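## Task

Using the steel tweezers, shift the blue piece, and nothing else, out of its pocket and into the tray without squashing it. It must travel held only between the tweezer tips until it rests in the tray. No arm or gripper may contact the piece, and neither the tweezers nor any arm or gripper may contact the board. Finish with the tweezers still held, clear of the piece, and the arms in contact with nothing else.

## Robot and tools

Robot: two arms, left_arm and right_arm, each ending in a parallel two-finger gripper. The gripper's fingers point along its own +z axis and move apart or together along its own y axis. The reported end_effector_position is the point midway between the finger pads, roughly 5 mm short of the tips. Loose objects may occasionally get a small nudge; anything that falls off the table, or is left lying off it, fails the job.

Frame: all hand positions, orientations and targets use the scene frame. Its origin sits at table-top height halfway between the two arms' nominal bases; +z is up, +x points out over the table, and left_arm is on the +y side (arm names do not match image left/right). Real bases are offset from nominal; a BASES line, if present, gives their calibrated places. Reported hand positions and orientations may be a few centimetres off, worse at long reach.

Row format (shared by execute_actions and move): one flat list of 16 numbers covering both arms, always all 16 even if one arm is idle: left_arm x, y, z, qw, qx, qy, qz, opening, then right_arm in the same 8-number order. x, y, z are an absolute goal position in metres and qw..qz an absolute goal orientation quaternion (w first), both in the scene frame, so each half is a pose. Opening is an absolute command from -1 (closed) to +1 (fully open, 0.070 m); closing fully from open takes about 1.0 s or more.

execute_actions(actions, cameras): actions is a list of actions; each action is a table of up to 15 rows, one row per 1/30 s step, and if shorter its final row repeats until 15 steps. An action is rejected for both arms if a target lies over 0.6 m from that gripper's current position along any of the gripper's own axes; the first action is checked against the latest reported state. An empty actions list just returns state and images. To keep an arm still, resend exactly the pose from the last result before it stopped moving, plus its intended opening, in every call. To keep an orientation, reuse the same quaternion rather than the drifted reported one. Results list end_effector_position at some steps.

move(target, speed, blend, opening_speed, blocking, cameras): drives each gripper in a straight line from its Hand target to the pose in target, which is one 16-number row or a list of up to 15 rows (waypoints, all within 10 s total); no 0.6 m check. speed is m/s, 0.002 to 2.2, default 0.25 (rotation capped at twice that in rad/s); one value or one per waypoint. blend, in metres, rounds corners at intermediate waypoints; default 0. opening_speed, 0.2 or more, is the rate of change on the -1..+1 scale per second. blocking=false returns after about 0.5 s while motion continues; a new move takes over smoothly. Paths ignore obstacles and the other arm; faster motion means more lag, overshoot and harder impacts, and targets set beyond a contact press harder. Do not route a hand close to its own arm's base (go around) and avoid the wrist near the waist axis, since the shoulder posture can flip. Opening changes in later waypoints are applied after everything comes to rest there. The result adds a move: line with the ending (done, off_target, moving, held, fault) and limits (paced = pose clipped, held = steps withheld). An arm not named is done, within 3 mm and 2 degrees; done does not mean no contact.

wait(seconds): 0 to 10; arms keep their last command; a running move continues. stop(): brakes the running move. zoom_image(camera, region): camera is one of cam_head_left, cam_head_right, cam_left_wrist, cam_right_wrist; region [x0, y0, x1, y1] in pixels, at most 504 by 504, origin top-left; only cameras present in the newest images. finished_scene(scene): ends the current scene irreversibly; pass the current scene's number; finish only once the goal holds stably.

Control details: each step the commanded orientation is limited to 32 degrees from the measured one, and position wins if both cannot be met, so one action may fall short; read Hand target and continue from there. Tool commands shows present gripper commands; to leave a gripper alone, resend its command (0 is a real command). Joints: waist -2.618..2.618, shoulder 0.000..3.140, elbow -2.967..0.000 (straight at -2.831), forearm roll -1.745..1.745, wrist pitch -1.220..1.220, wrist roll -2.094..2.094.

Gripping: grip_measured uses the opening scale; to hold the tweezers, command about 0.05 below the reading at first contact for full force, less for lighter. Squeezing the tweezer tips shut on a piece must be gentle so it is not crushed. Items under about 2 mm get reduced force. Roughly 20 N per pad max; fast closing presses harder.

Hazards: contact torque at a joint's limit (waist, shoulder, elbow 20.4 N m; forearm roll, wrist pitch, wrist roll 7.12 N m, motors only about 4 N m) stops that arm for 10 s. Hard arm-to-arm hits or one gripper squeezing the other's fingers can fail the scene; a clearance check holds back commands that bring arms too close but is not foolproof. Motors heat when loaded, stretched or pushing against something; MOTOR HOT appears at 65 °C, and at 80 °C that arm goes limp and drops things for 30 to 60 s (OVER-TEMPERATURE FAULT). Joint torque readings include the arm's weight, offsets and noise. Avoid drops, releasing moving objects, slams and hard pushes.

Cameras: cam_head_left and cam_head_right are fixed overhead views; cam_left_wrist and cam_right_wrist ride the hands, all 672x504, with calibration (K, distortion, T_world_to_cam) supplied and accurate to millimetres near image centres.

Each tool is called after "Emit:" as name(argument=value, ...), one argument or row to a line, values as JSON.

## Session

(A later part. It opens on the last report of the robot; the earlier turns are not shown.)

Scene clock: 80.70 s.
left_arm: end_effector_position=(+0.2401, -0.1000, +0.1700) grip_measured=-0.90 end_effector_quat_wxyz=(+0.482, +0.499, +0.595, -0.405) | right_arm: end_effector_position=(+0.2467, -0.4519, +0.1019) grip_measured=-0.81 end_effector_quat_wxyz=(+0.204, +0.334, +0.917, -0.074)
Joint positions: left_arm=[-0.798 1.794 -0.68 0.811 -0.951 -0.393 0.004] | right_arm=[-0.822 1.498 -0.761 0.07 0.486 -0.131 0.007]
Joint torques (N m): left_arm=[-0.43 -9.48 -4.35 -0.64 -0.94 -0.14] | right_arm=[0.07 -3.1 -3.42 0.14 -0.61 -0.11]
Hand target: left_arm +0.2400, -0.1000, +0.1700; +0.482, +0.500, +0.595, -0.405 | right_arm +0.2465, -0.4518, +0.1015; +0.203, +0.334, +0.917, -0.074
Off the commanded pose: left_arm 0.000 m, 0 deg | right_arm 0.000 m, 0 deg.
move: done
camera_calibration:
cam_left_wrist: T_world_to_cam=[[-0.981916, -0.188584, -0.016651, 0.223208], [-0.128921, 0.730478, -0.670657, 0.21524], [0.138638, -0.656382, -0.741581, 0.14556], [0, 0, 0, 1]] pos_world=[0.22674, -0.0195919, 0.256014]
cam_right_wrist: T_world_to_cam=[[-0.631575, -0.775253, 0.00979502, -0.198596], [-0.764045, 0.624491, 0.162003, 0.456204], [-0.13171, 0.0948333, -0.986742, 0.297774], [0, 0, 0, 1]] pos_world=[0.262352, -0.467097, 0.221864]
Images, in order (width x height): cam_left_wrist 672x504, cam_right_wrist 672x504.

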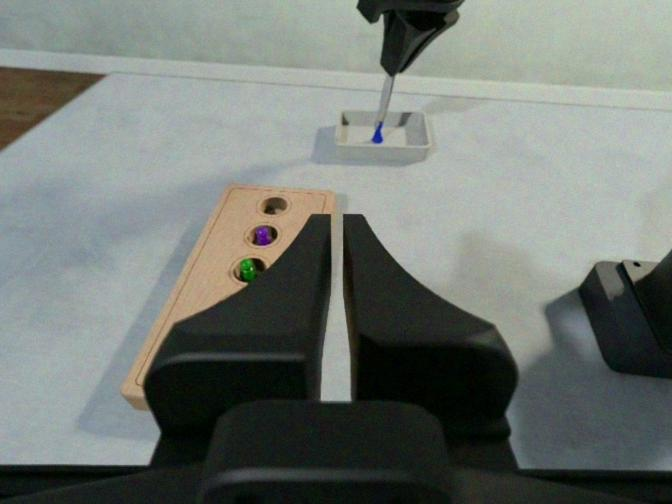

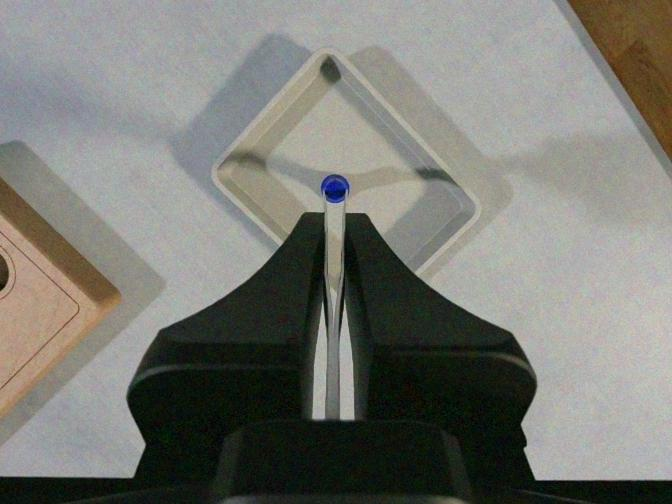

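Emit:
move(
  target=[0.24,-0.10,0.17,0.4821,0.4995,0.5953,-0.4045,-0.9,0.2465,-0.4518,0.1005,0.2034,0.3339,0.9174,-0.0740,-0.83],
  speed=0.02,
  cameras=["cam_left_wrist","cam_right_wrist"],
)

Emit:
zoom_image(
  camera="cam_right_wrist",
  region=[280, 130, 400, 240],
)

Emit:
zoom_image(
  camera="cam_left_wrist",
  region=[350, 100, 405, 145],
)

Scene clock: 82.23 s.
left_arm: end_effector_position=(+0.2401, -0.1000, +0.1700) grip_measured=-0.90 end_effector_quat_wxyz=(+0.482, +0.499, +0.595, -0.405) | right_arm: end_effector_position=(+0.2466, -0.4519, +0.1007) grip_measured=-0.81 end_effector_quat_wxyz=(+0.204, +0.334, +0.917, -0.074)
Joint positions: left_arm=[-0.798 1.794 -0.68 0.811 -0.951 -0.393 0.004] | right_arm=[-0.822 1.501 -0.758 0.07 0.481 -0.132 0.007]
Joint torques (N m): left_arm=[-0.38 -9.41 -3.81 -0.61 -0.95 -0.11] | right_arm=[0.46 -3 -3.47 0.15 -0.63 -0.1]
Hand target: left_arm +0.2400, -0.1000, +0.1700; +0.482, +0.500, +0.595, -0.405 | right_arm +0.2465, -0.4518, +0.1005; +0.203, +0.334, +0.917, -0.074
Off the commanded pose: left_arm 0.000 m, 0 deg | right_arm 0.000 m, 0 deg.
move: done
camera_calibration:
cam_left_wrist: T_world_to_cam=[[-0.981916, -0.188584, -0.016651, 0.223208], [-0.128921, 0.730478, -0.670657, 0.21524], [0.138638, -0.656382, -0.741581, 0.14556], [0, 0, 0, 1]] pos_world=[0.22674, -0.0195919, 0.256014]
cam_right_wrist: T_world_to_cam=[[-0.631154, -0.77559, 0.0102896, -0.198961], [-0.764256, 0.624088, 0.162565, 0.456143], [-0.132506, 0.0947398, -0.986644, 0.296734], [0, 0, 0, 1]] pos_world=[0.262354, -0.467098, 0.220665]
Images, in order (width x height): cam_left_wrist 672x504, cam_right_wrist 672x504.

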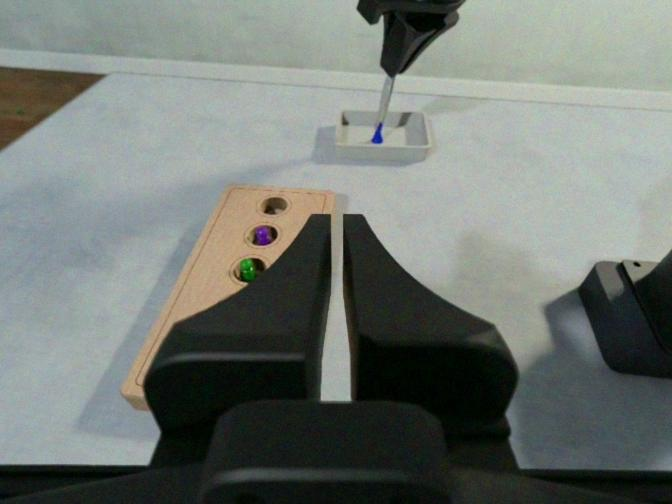

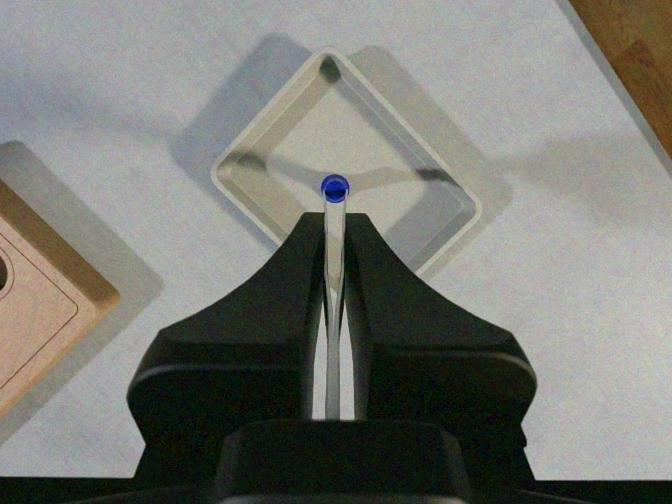

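Scaled by 4.200 from the camera's 672x504 image, which has a finer 960x720 frame.

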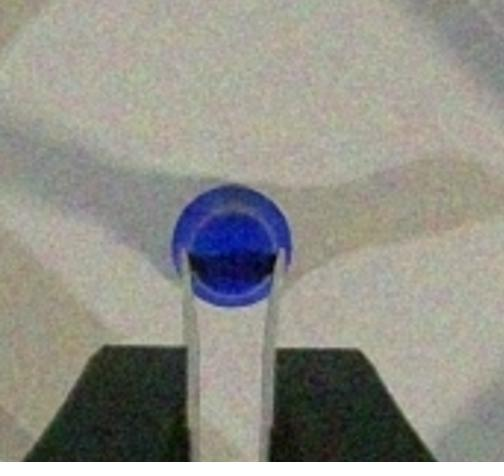

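Scaled by 9.164 from the camera's 672x504 image, which has a finer 960x720 frame.

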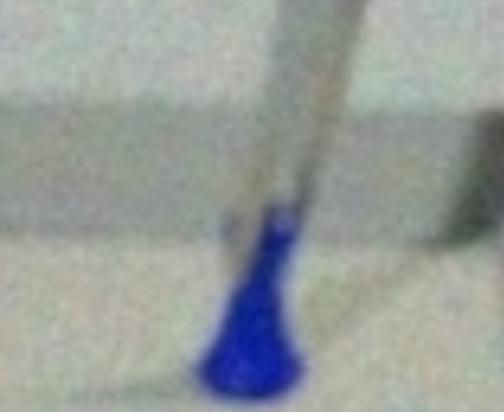

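Emit:
move(
  target=[0.24,-0.10,0.17,0.4821,0.4995,0.5953,-0.4045,-0.9,0.2465,-0.4518,0.0998,0.2034,0.3339,0.9174,-0.0740,-0.83],
  speed=0.02,
  cameras=["cam_left_wrist","cam_right_wrist"],
)

Emit:
zoom_image(
  camera="cam_right_wrist",
  region=[305, 155, 365, 210],
)

Emit:
zoom_image(
  camera="cam_left_wrist",
  region=[350, 100, 405, 145],
)

Scene clock: 84.07 s.
left_arm: end_effector_position=(+0.2401, -0.1000, +0.1700) grip_measured=-0.90 end_effector_quat_wxyz=(+0.482, +0.499, +0.595, -0.405) | right_arm: end_effector_position=(+0.2466, -0.4518, +0.1001) grip_measured=-0.81 end_effector_quat_wxyz=(+0.204, +0.334, +0.917, -0.074)
Joint positions: left_arm=[-0.798 1.794 -0.68 0.811 -0.951 -0.393 0.004] | right_arm=[-0.822 1.502 -0.756 0.071 0.478 -0.132 0.007]
Joint torques (N m): left_arm=[-0.33 -9.2 -3.48 -0.58 -0.95 -0.06] | right_arm=[0.59 -2.9 -3.39 0.11 -0.58 -0.13]
Hand target: left_arm +0.2400, -0.1000, +0.1700; +0.482, +0.500, +0.595, -0.405 | right_arm +0.2465, -0.4518, +0.0998; +0.203, +0.334, +0.917, -0.074
Off the commanded pose: left_arm 0.000 m, 0 deg | right_arm 0.000 m, 0 deg.
move: done
camera_calibration:
cam_left_wrist: T_world_to_cam=[[-0.981916, -0.188584, -0.016651, 0.223208], [-0.128921, 0.730478, -0.670657, 0.21524], [0.138638, -0.656382, -0.741581, 0.14556], [0, 0, 0, 1]] pos_world=[0.22674, -0.0195919, 0.256014]
cam_right_wrist: T_world_to_cam=[[-0.631743, -0.775117, 0.00972765, -0.198442], [-0.76387, 0.624615, 0.162353, 0.456291], [-0.131919, 0.095135, -0.986685, 0.296157], [0, 0, 0, 1]] pos_world=[0.262252, -0.466997, 0.220064]
Images, in order (width x height): cam_left_wrist 672x504, cam_right_wrist 672x504.

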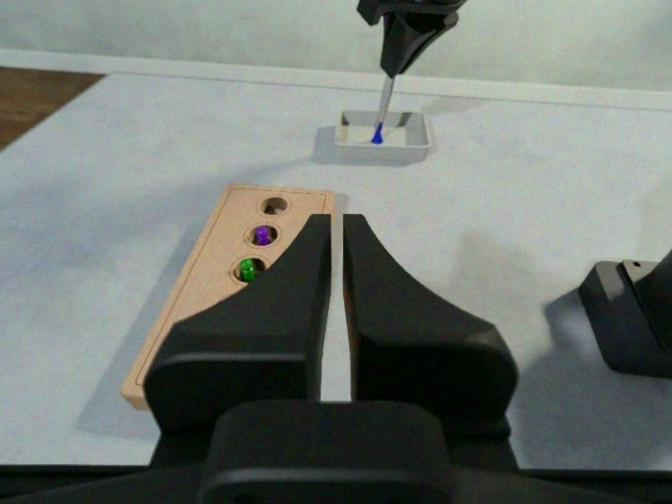

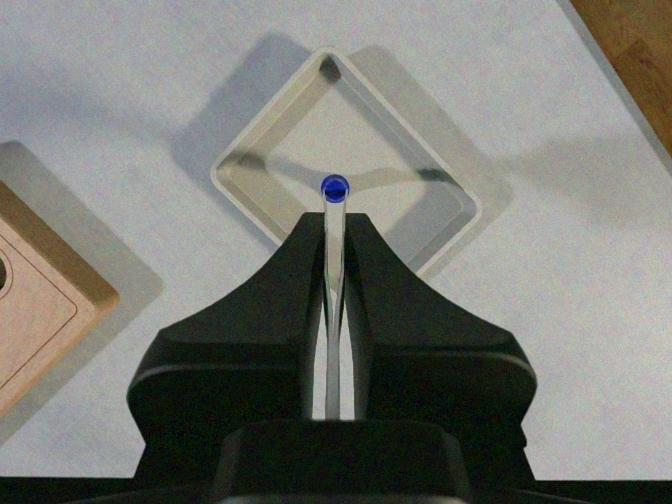

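Scaled by 8.400 from the camera's 672x504 image, which has a finer 960x720 frame.

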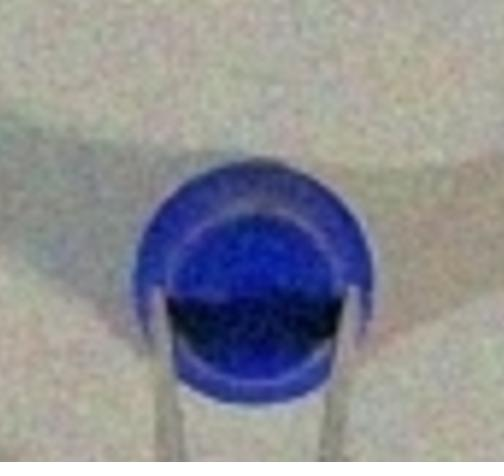

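Scaled by 9.164 from the camera's 672x504 image, which has a finer 960x720 frame.

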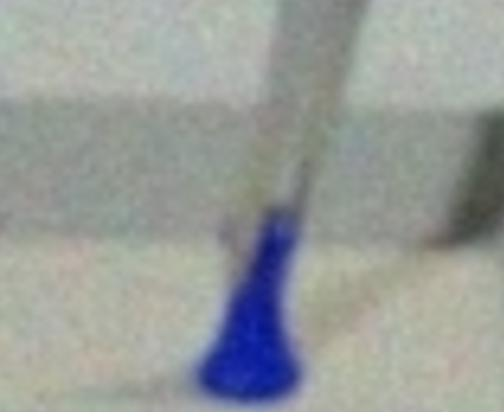

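Emit:
move(
  target=[0.24,-0.10,0.17,0.4821,0.4995,0.5953,-0.4045,-0.9,0.2465,-0.4518,0.0993,0.2034,0.3339,0.9174,-0.0740,-0.83],
  speed=0.02,
  cameras=["cam_left_wrist","cam_right_wrist"],
)

Emit:
zoom_image(
  camera="cam_right_wrist",
  region=[305, 155, 365, 210],
)

Scene clock: 85.70 s.
left_arm: end_effector_position=(+0.2401, -0.1000, +0.1700) grip_measured=-0.90 end_effector_quat_wxyz=(+0.482, +0.499, +0.595, -0.405) | right_arm: end_effector_position=(+0.2465, -0.4518, +0.0994) grip_measured=-0.81 end_effector_quat_wxyz=(+0.203, +0.334, +0.917, -0.074)
Joint positions: left_arm=[-0.798 1.794 -0.68 0.811 -0.951 -0.393 0.004] | right_arm=[-0.822 1.503 -0.756 0.071 0.476 -0.133 0.007]
Joint torques (N m): left_arm=[-0.36 -9.54 -3.3 -0.63 -0.97 -0.05] | right_arm=[0.53 -2.68 -3.19 0.14 -0.57 -0.12]
Hand target: left_arm +0.2400, -0.1000, +0.1700; +0.482, +0.500, +0.595, -0.405 | right_arm +0.2465, -0.4518, +0.0993; +0.203, +0.334, +0.917, -0.074
Off the commanded pose: left_arm 0.000 m, 0 deg | right_arm 0.000 m, 0 deg.
move: done
camera_calibration:
cam_left_wrist: T_world_to_cam=[[-0.981916, -0.188584, -0.016651, 0.223208], [-0.128921, 0.730478, -0.670657, 0.21524], [0.138638, -0.656382, -0.741581, 0.14556], [0, 0, 0, 1]] pos_world=[0.22674, -0.0195919, 0.256014]
cam_right_wrist: T_world_to_cam=[[-0.631156, -0.775589, 0.0101682, -0.19892], [-0.764201, 0.624027, 0.163054, 0.456205], [-0.132808, 0.0951422, -0.986565, 0.295701], [0, 0, 0, 1]] pos_world=[0.262354, -0.467098, 0.219365]
Images, in order (width x height): cam_left_wrist 672x504, cam_right_wrist 672x504.

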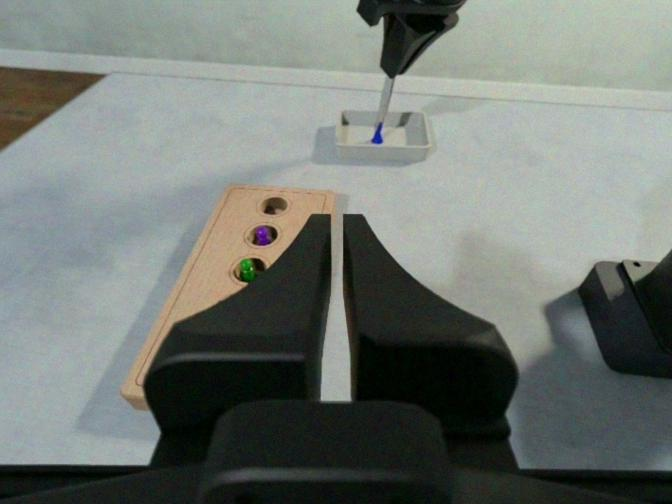

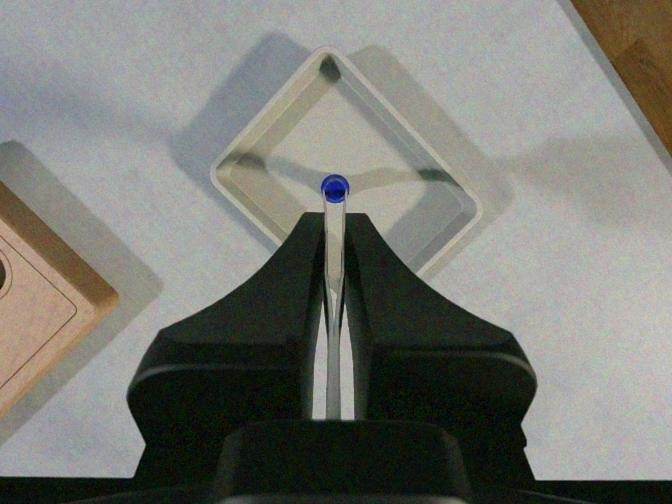

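Scaled by 8.400 from the camera's 672x504 image, which has a finer 960x720 frame.

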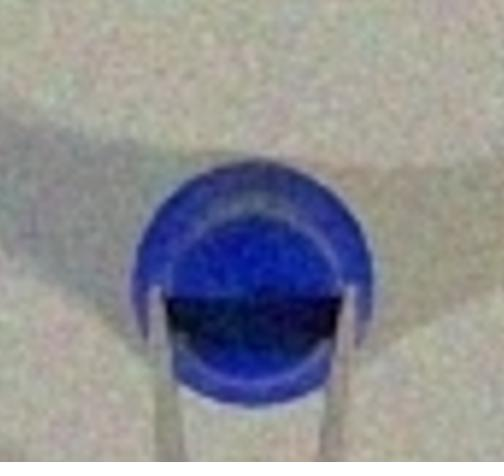

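Emit:
move(
  target=[0.24,-0.10,0.17,0.4821,0.4995,0.5953,-0.4045,-0.9,0.2465,-0.4518,0.0987,0.2034,0.3339,0.9174,-0.0740,-0.83],
  speed=0.02,
  cameras=["cam_left_wrist","cam_right_wrist"],
)

Emit:
zoom_image(
  camera="cam_right_wrist",
  region=[305, 155, 365, 210],
)

Emit:
zoom_image(
  camera="cam_left_wrist",
  region=[350, 100, 405, 145],
)

Scene clock: 87.10 s.
left_arm: end_effector_position=(+0.2401, -0.1000, +0.1700) grip_measured=-0.90 end_effector_quat_wxyz=(+0.482, +0.499, +0.595, -0.405) | right_arm: end_effector_position=(+0.2465, -0.4518, +0.0989) grip_measured=-0.81 end_effector_quat_wxyz=(+0.203, +0.334, +0.917, -0.074)
Joint positions: left_arm=[-0.798 1.794 -0.68 0.811 -0.951 -0.393 0.004] | right_arm=[-0.822 1.504 -0.754 0.071 0.473 -0.133 0.007]
Joint torques (N m): left_arm=[-0.3 -9.34 -3.17 -0.6 -0.95 -0.06] | right_arm=[0.55 -2.7 -2.97 0.12 -0.53 -0.1]
Hand target: left_arm +0.2400, -0.1000, +0.1700; +0.482, +0.500, +0.595, -0.405 | right_arm +0.2465, -0.4518, +0.0987; +0.203, +0.334, +0.917, -0.074
Off the commanded pose: left_arm 0.000 m, 0 deg | right_arm 0.000 m, 0 deg.
move: done
camera_calibration:
cam_left_wrist: T_world_to_cam=[[-0.981916, -0.188584, -0.016651, 0.223208], [-0.128921, 0.730478, -0.670657, 0.21524], [0.138638, -0.656382, -0.741581, 0.14556], [0, 0, 0, 1]] pos_world=[0.22674, -0.0195919, 0.256014]
cam_right_wrist: T_world_to_cam=[[-0.631301, -0.775469, 0.0103603, -0.198848], [-0.764081, 0.624207, 0.162929, 0.456243], [-0.132814, 0.0949411, -0.986583, 0.294998], [0, 0, 0, 1]] pos_world=[0.262254, -0.466997, 0.218765]
Images, in order (width x height): cam_left_wrist 672x504, cam_right_wrist 672x504.

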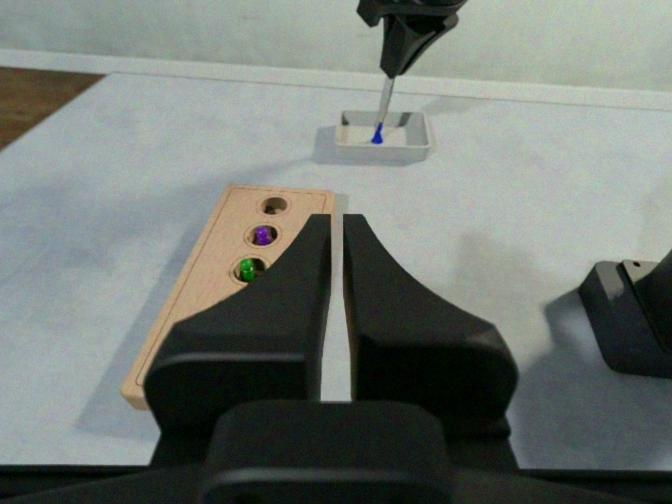

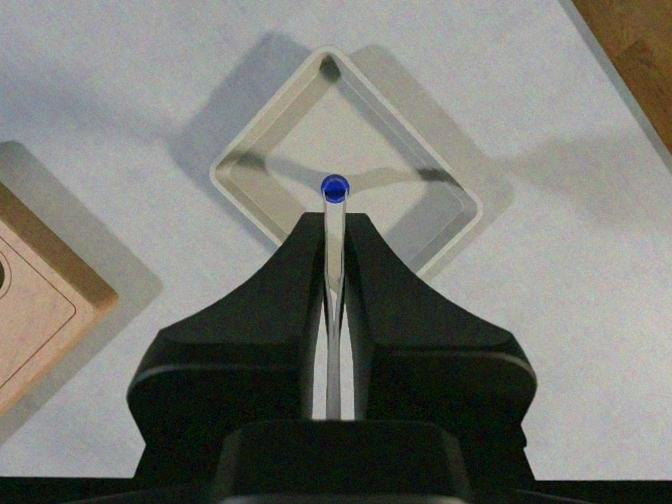

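Scaled by 8.400 from the camera's 672x504 image, which has a finer 960x720 frame.

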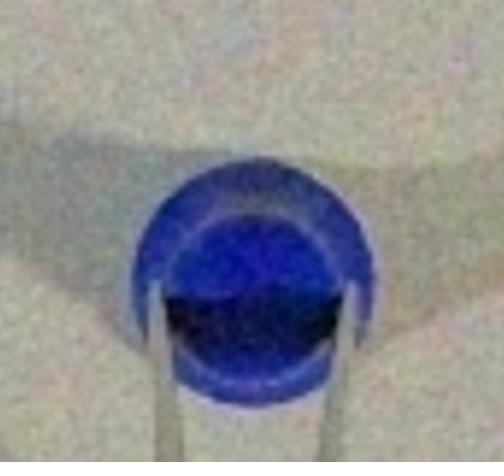

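Scaled by 9.164 from the camera's 672x504 image, which has a finer 960x720 frame.

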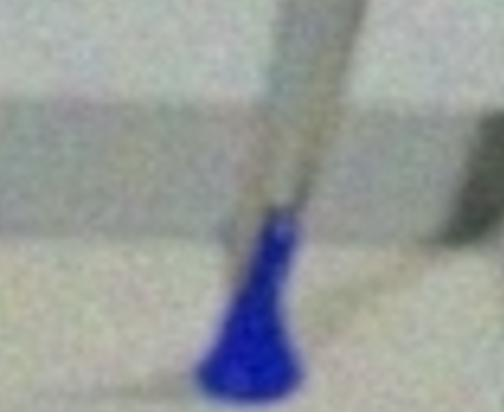

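Emit:
move(
  target=[0.24,-0.10,0.17,0.4821,0.4995,0.5953,-0.4045,-0.9,0.2465,-0.4518,0.0987,0.2034,0.3339,0.9174,-0.0740,-0.77],
  opening_speed=0.2,
  speed=0.02,
  cameras=["cam_left_wrist","cam_right_wrist"],
)

Emit:
zoom_image(
  camera="cam_right_wrist",
  region=[305, 155, 365, 210],
)

Emit:
zoom_image(
  camera="cam_left_wrist",
  region=[350, 100, 405, 145],
)

Scene clock: 89.50 s.
left_arm: end_effector_position=(+0.2401, -0.1000, +0.1700) grip_measured=-0.90 end_effector_quat_wxyz=(+0.482, +0.499, +0.595, -0.405) | right_arm: end_effector_position=(+0.2464, -0.4518, +0.0986) grip_measured=-0.76 end_effector_quat_wxyz=(+0.203, +0.334, +0.918, -0.074)
Joint positions: left_arm=[-0.798 1.794 -0.68 0.811 -0.951 -0.393 0.004] | right_arm=[-0.822 1.505 -0.754 0.071 0.473 -0.133 0.008]
Joint torques (N m): left_arm=[-0.22 -9.32 -3.21 -0.62 -0.97 -0.01] | right_arm=[0.56 -3.27 -3.57 0.09 -0.47 -0.12]
Hand target: left_arm +0.2400, -0.1000, +0.1700; +0.482, +0.500, +0.595, -0.405 | right_arm +0.2465, -0.4518, +0.0987; +0.203, +0.334, +0.917, -0.074
Off the commanded pose: left_arm 0.000 m, 0 deg | right_arm 0.000 m, 0 deg.
move: done
camera_calibration:
cam_left_wrist: T_world_to_cam=[[-0.981916, -0.188584, -0.016651, 0.223208], [-0.128921, 0.730478, -0.670657, 0.21524], [0.138638, -0.656382, -0.741581, 0.14556], [0, 0, 0, 1]] pos_world=[0.22674, -0.0195919, 0.256014]
cam_right_wrist: T_world_to_cam=[[-0.631296, -0.775474, 0.0102732, -0.198829], [-0.763979, 0.624108, 0.163784, 0.456032], [-0.133422, 0.0955478, -0.986443, 0.295114], [0, 0, 0, 1]] pos_world=[0.262254, -0.466998, 0.218465]
Images, in order (width x height): cam_left_wrist 672x504, cam_right_wrist 672x504.

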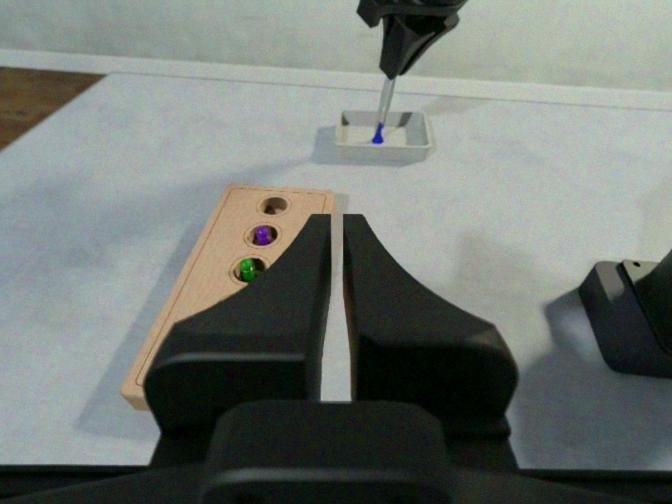

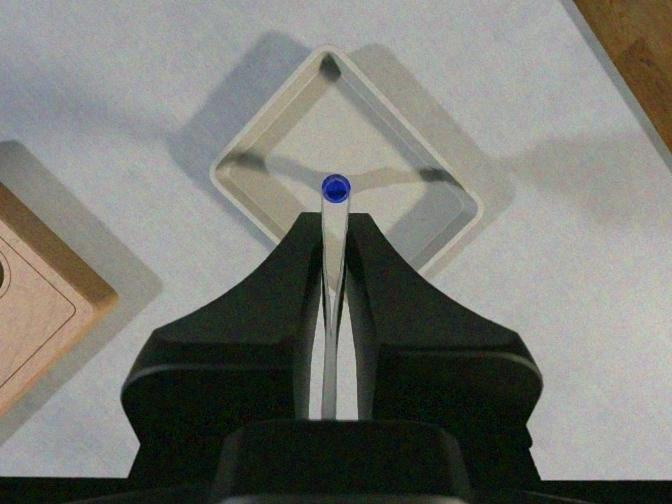

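Scaled by 8.400 from the camera's 672x504 image, which has a finer 960x720 frame.

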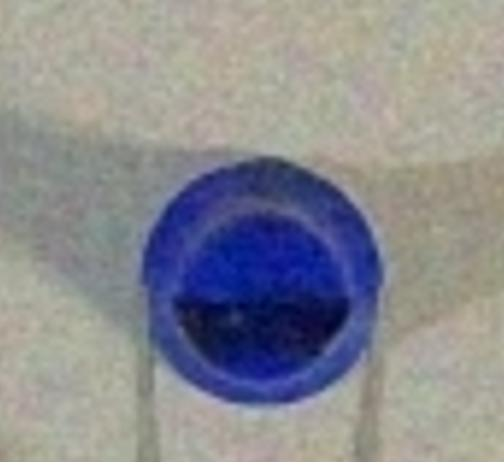

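Scaled by 9.164 from the camera's 672x504 image, which has a finer 960x720 frame.

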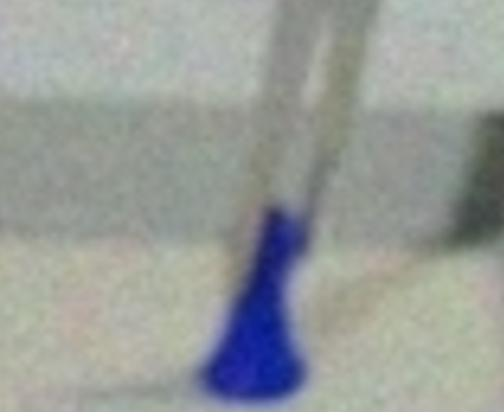

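Emit:
move(
  target=[0.24,-0.10,0.17,0.4821,0.4995,0.5953,-0.4045,-0.9,0.2465,-0.4518,0.0987,0.2034,0.3339,0.9174,-0.0740,-0.75],
  opening_speed=0.2,
  speed=0.02,
  cameras=["cam_left_wrist","cam_right_wrist"],
)

Emit:
zoom_image(
  camera="cam_right_wrist",
  region=[305, 155, 365, 210],
)

Emit:
zoom_image(
  camera="cam_left_wrist",
  region=[350, 100, 405, 145],
)

Scene clock: 90.97 s.
left_arm: end_effector_position=(+0.2401, -0.1000, +0.1700) grip_measured=-0.90 end_effector_quat_wxyz=(+0.482, +0.499, +0.595, -0.405) | right_arm: end_effector_position=(+0.2464, -0.4518, +0.0986) grip_measured=-0.75 end_effector_quat_wxyz=(+0.203, +0.334, +0.918, -0.074)
Joint positions: left_arm=[-0.798 1.794 -0.68 0.811 -0.951 -0.393 0.004] | right_arm=[-0.822 1.505 -0.754 0.071 0.473 -0.133 0.009]
Joint torques (N m): left_arm=[-0.31 -9.16 -3.34 -0.62 -0.96 0] | right_arm=[0.5 -4.21 -4.23 0.05 -0.43 -0.06]
Hand target: left_arm +0.2400, -0.1000, +0.1700; +0.482, +0.500, +0.595, -0.405 | right_arm +0.2465, -0.4518, +0.0987; +0.203, +0.334, +0.917, -0.074
Off the commanded pose: left_arm 0.000 m, 0 deg | right_arm 0.000 m, 0 deg.
move: done
camera_calibration:
cam_left_wrist: T_world_to_cam=[[-0.981916, -0.188584, -0.016651, 0.223208], [-0.128921, 0.730478, -0.670657, 0.21524], [0.138638, -0.656382, -0.741581, 0.14556], [0, 0, 0, 1]] pos_world=[0.22674, -0.0195919, 0.256014]
cam_right_wrist: T_world_to_cam=[[-0.631296, -0.775474, 0.0102732, -0.198829], [-0.763979, 0.624108, 0.163784, 0.456032], [-0.133422, 0.0955478, -0.986443, 0.295114], [0, 0, 0, 1]] pos_world=[0.262254, -0.466998, 0.218465]
Images, in order (width x height): cam_left_wrist 672x504, cam_right_wrist 672x504.

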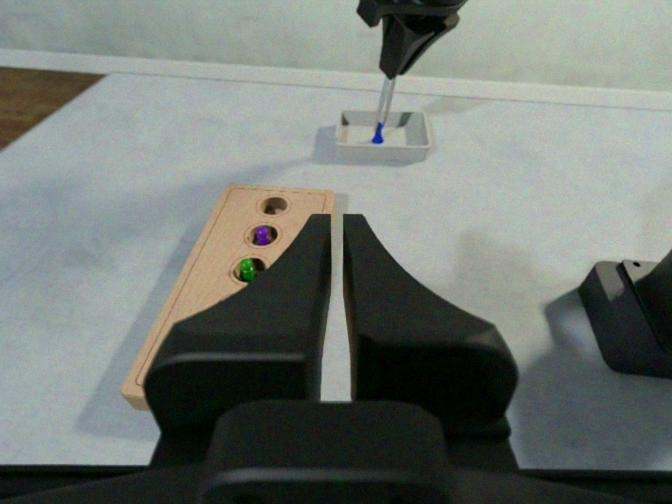

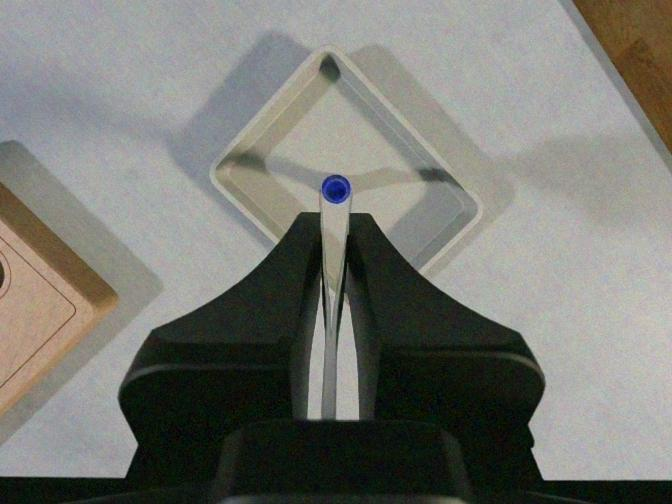

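Scaled by 8.400 from the camera's 672x504 image, which has a finer 960x720 frame.

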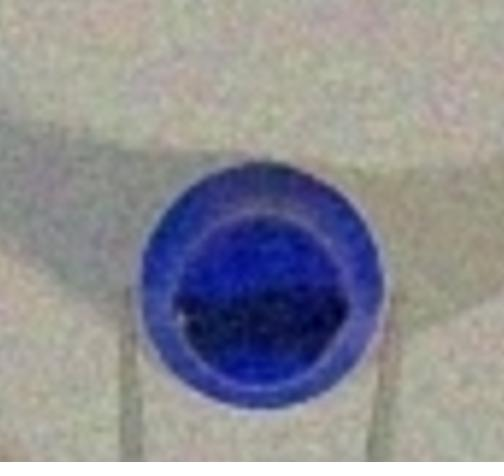

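Scaled by 9.164 from the camera's 672x504 image, which has a finer 960x720 frame.

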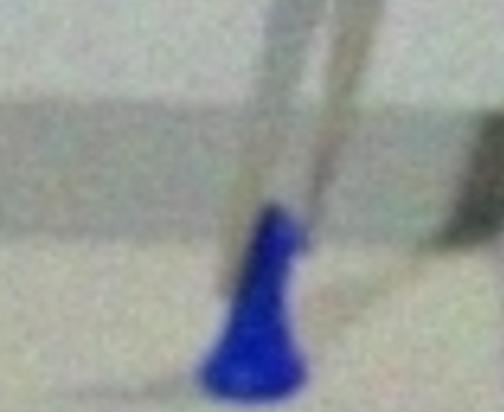

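Emit:
move(
  target=[
    [0.24,-0.10,0.17,0.4821,0.4995,0.5953,-0.4045,-0.9,0.2464,-0.4518,0.13,0.2034,0.3339,0.9174,-0.0740,-0.75],
    [0.24,-0.10,0.17,0.4821,0.4995,0.5953,-0.4045,-0.9,0.2364,-0.4418,0.18,0.2034,0.3339,0.9174,-0.0740,-0.75],
  ],
  speed=[0.04,0.12],
  cameras=["cam_left_wrist","cam_right_wrist","cam_head_right"],
)

Emit:
zoom_image(
  camera="cam_right_wrist",
  region=[250, 100, 450, 300],
)

Emit:
zoom_image(
  camera="cam_left_wrist",
  region=[330, 0, 480, 170],
)

Scene clock: 93.20 s.
left_arm: end_effector_position=(+0.2401, -0.1000, +0.1700) grip_measured=-0.90 end_effector_quat_wxyz=(+0.482, +0.499, +0.595, -0.405) | right_arm: end_effector_position=(+0.2364, -0.4419, +0.1808) grip_measured=-0.75 end_effector_quat_wxyz=(+0.204, +0.334, +0.917, -0.074)
Joint positions: left_arm=[-0.798 1.794 -0.68 0.811 -0.951 -0.393 0.004] | right_arm=[-0.822 1.332 -0.939 0.044 0.828 -0.1 0.009]
Joint torques (N m): left_arm=[-0.42 -9.19 -3.68 -0.61 -0.93 0.01] | right_arm=[0.3 -2.61 -3.77 -0.04 -0.62 0.05]
Hand target: left_arm +0.2400, -0.1000, +0.1700; +0.482, +0.500, +0.595, -0.405 | right_arm +0.2364, -0.4418, +0.1800; +0.203, +0.334, +0.917, -0.074
Off the commanded pose: left_arm 0.000 m, 0 deg | right_arm 0.001 m, 0 deg.
move: done
camera_calibration:
cam_left_wrist: T_world_to_cam=[[-0.981916, -0.188584, -0.016651, 0.223208], [-0.128921, 0.730478, -0.670657, 0.21524], [0.138638, -0.656382, -0.741581, 0.14556], [0, 0, 0, 1]] pos_world=[0.22674, -0.0195919, 0.256014]
cam_right_wrist: T_world_to_cam=[[-0.631569, -0.775256, 0.0099738, -0.198164], [-0.764169, 0.624608, 0.160967, 0.429564], [-0.131021, 0.0940403, -0.986909, 0.372815], [0, 0, 0, 1]] pos_world=[0.251952, -0.456997, 0.300765]
Images, in order (width x height): cam_head_right 672x504, cam_left_wrist 672x504, cam_right_wrist 672x504.

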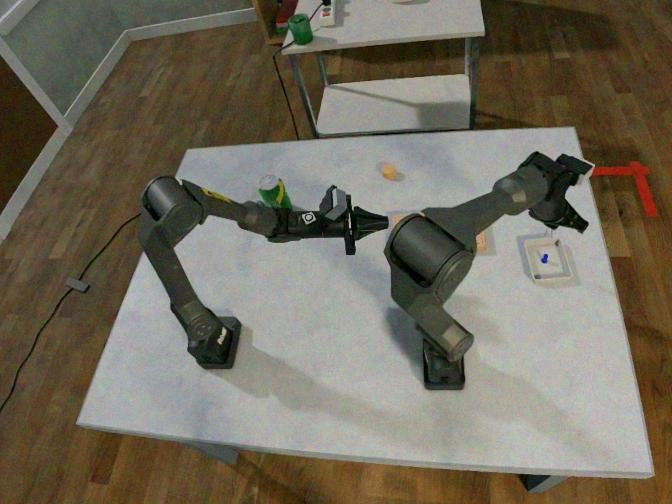

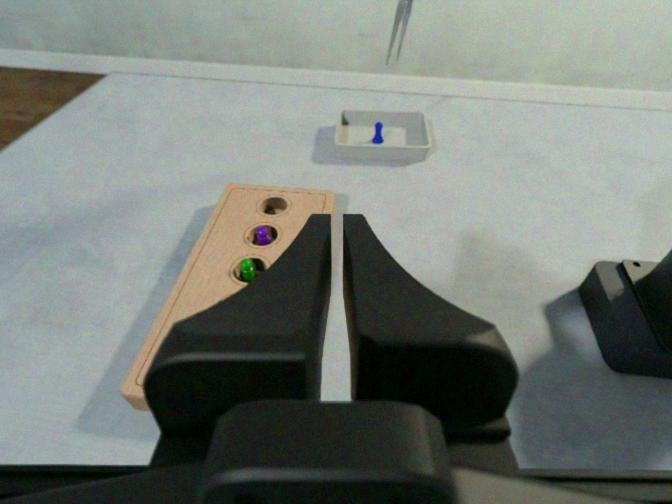

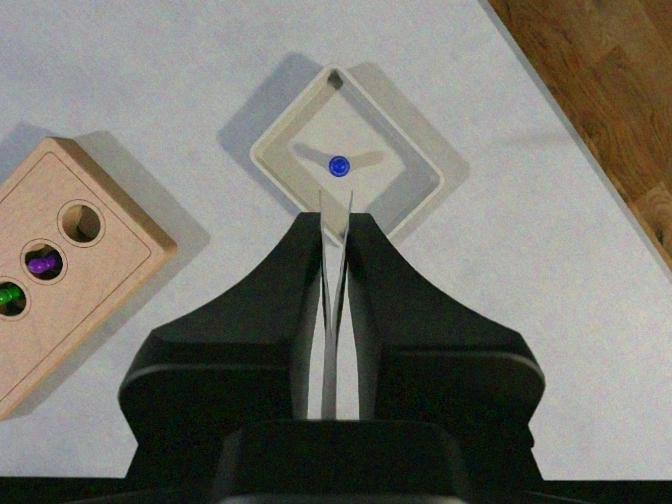

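Scaled by 2.520 from the camera's 672x504 image, which has a finer 960x720 frame.

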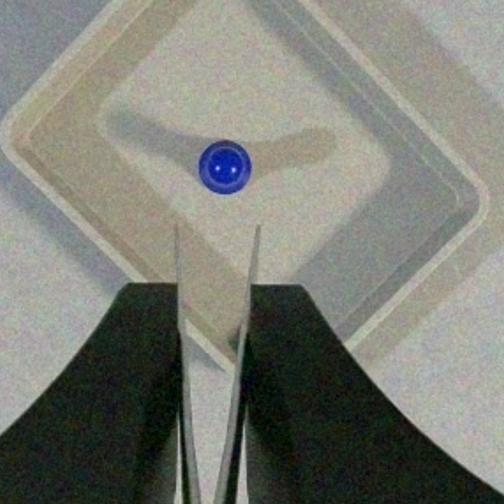

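Scaled by 2.965 from the camera's 672x504 image, which has a finer 960x720 frame.

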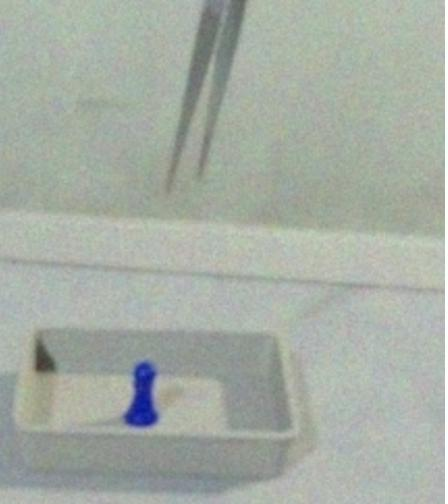

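Emit:
finished_scene(
  scene=2,
)

The scene is finished: the task was done.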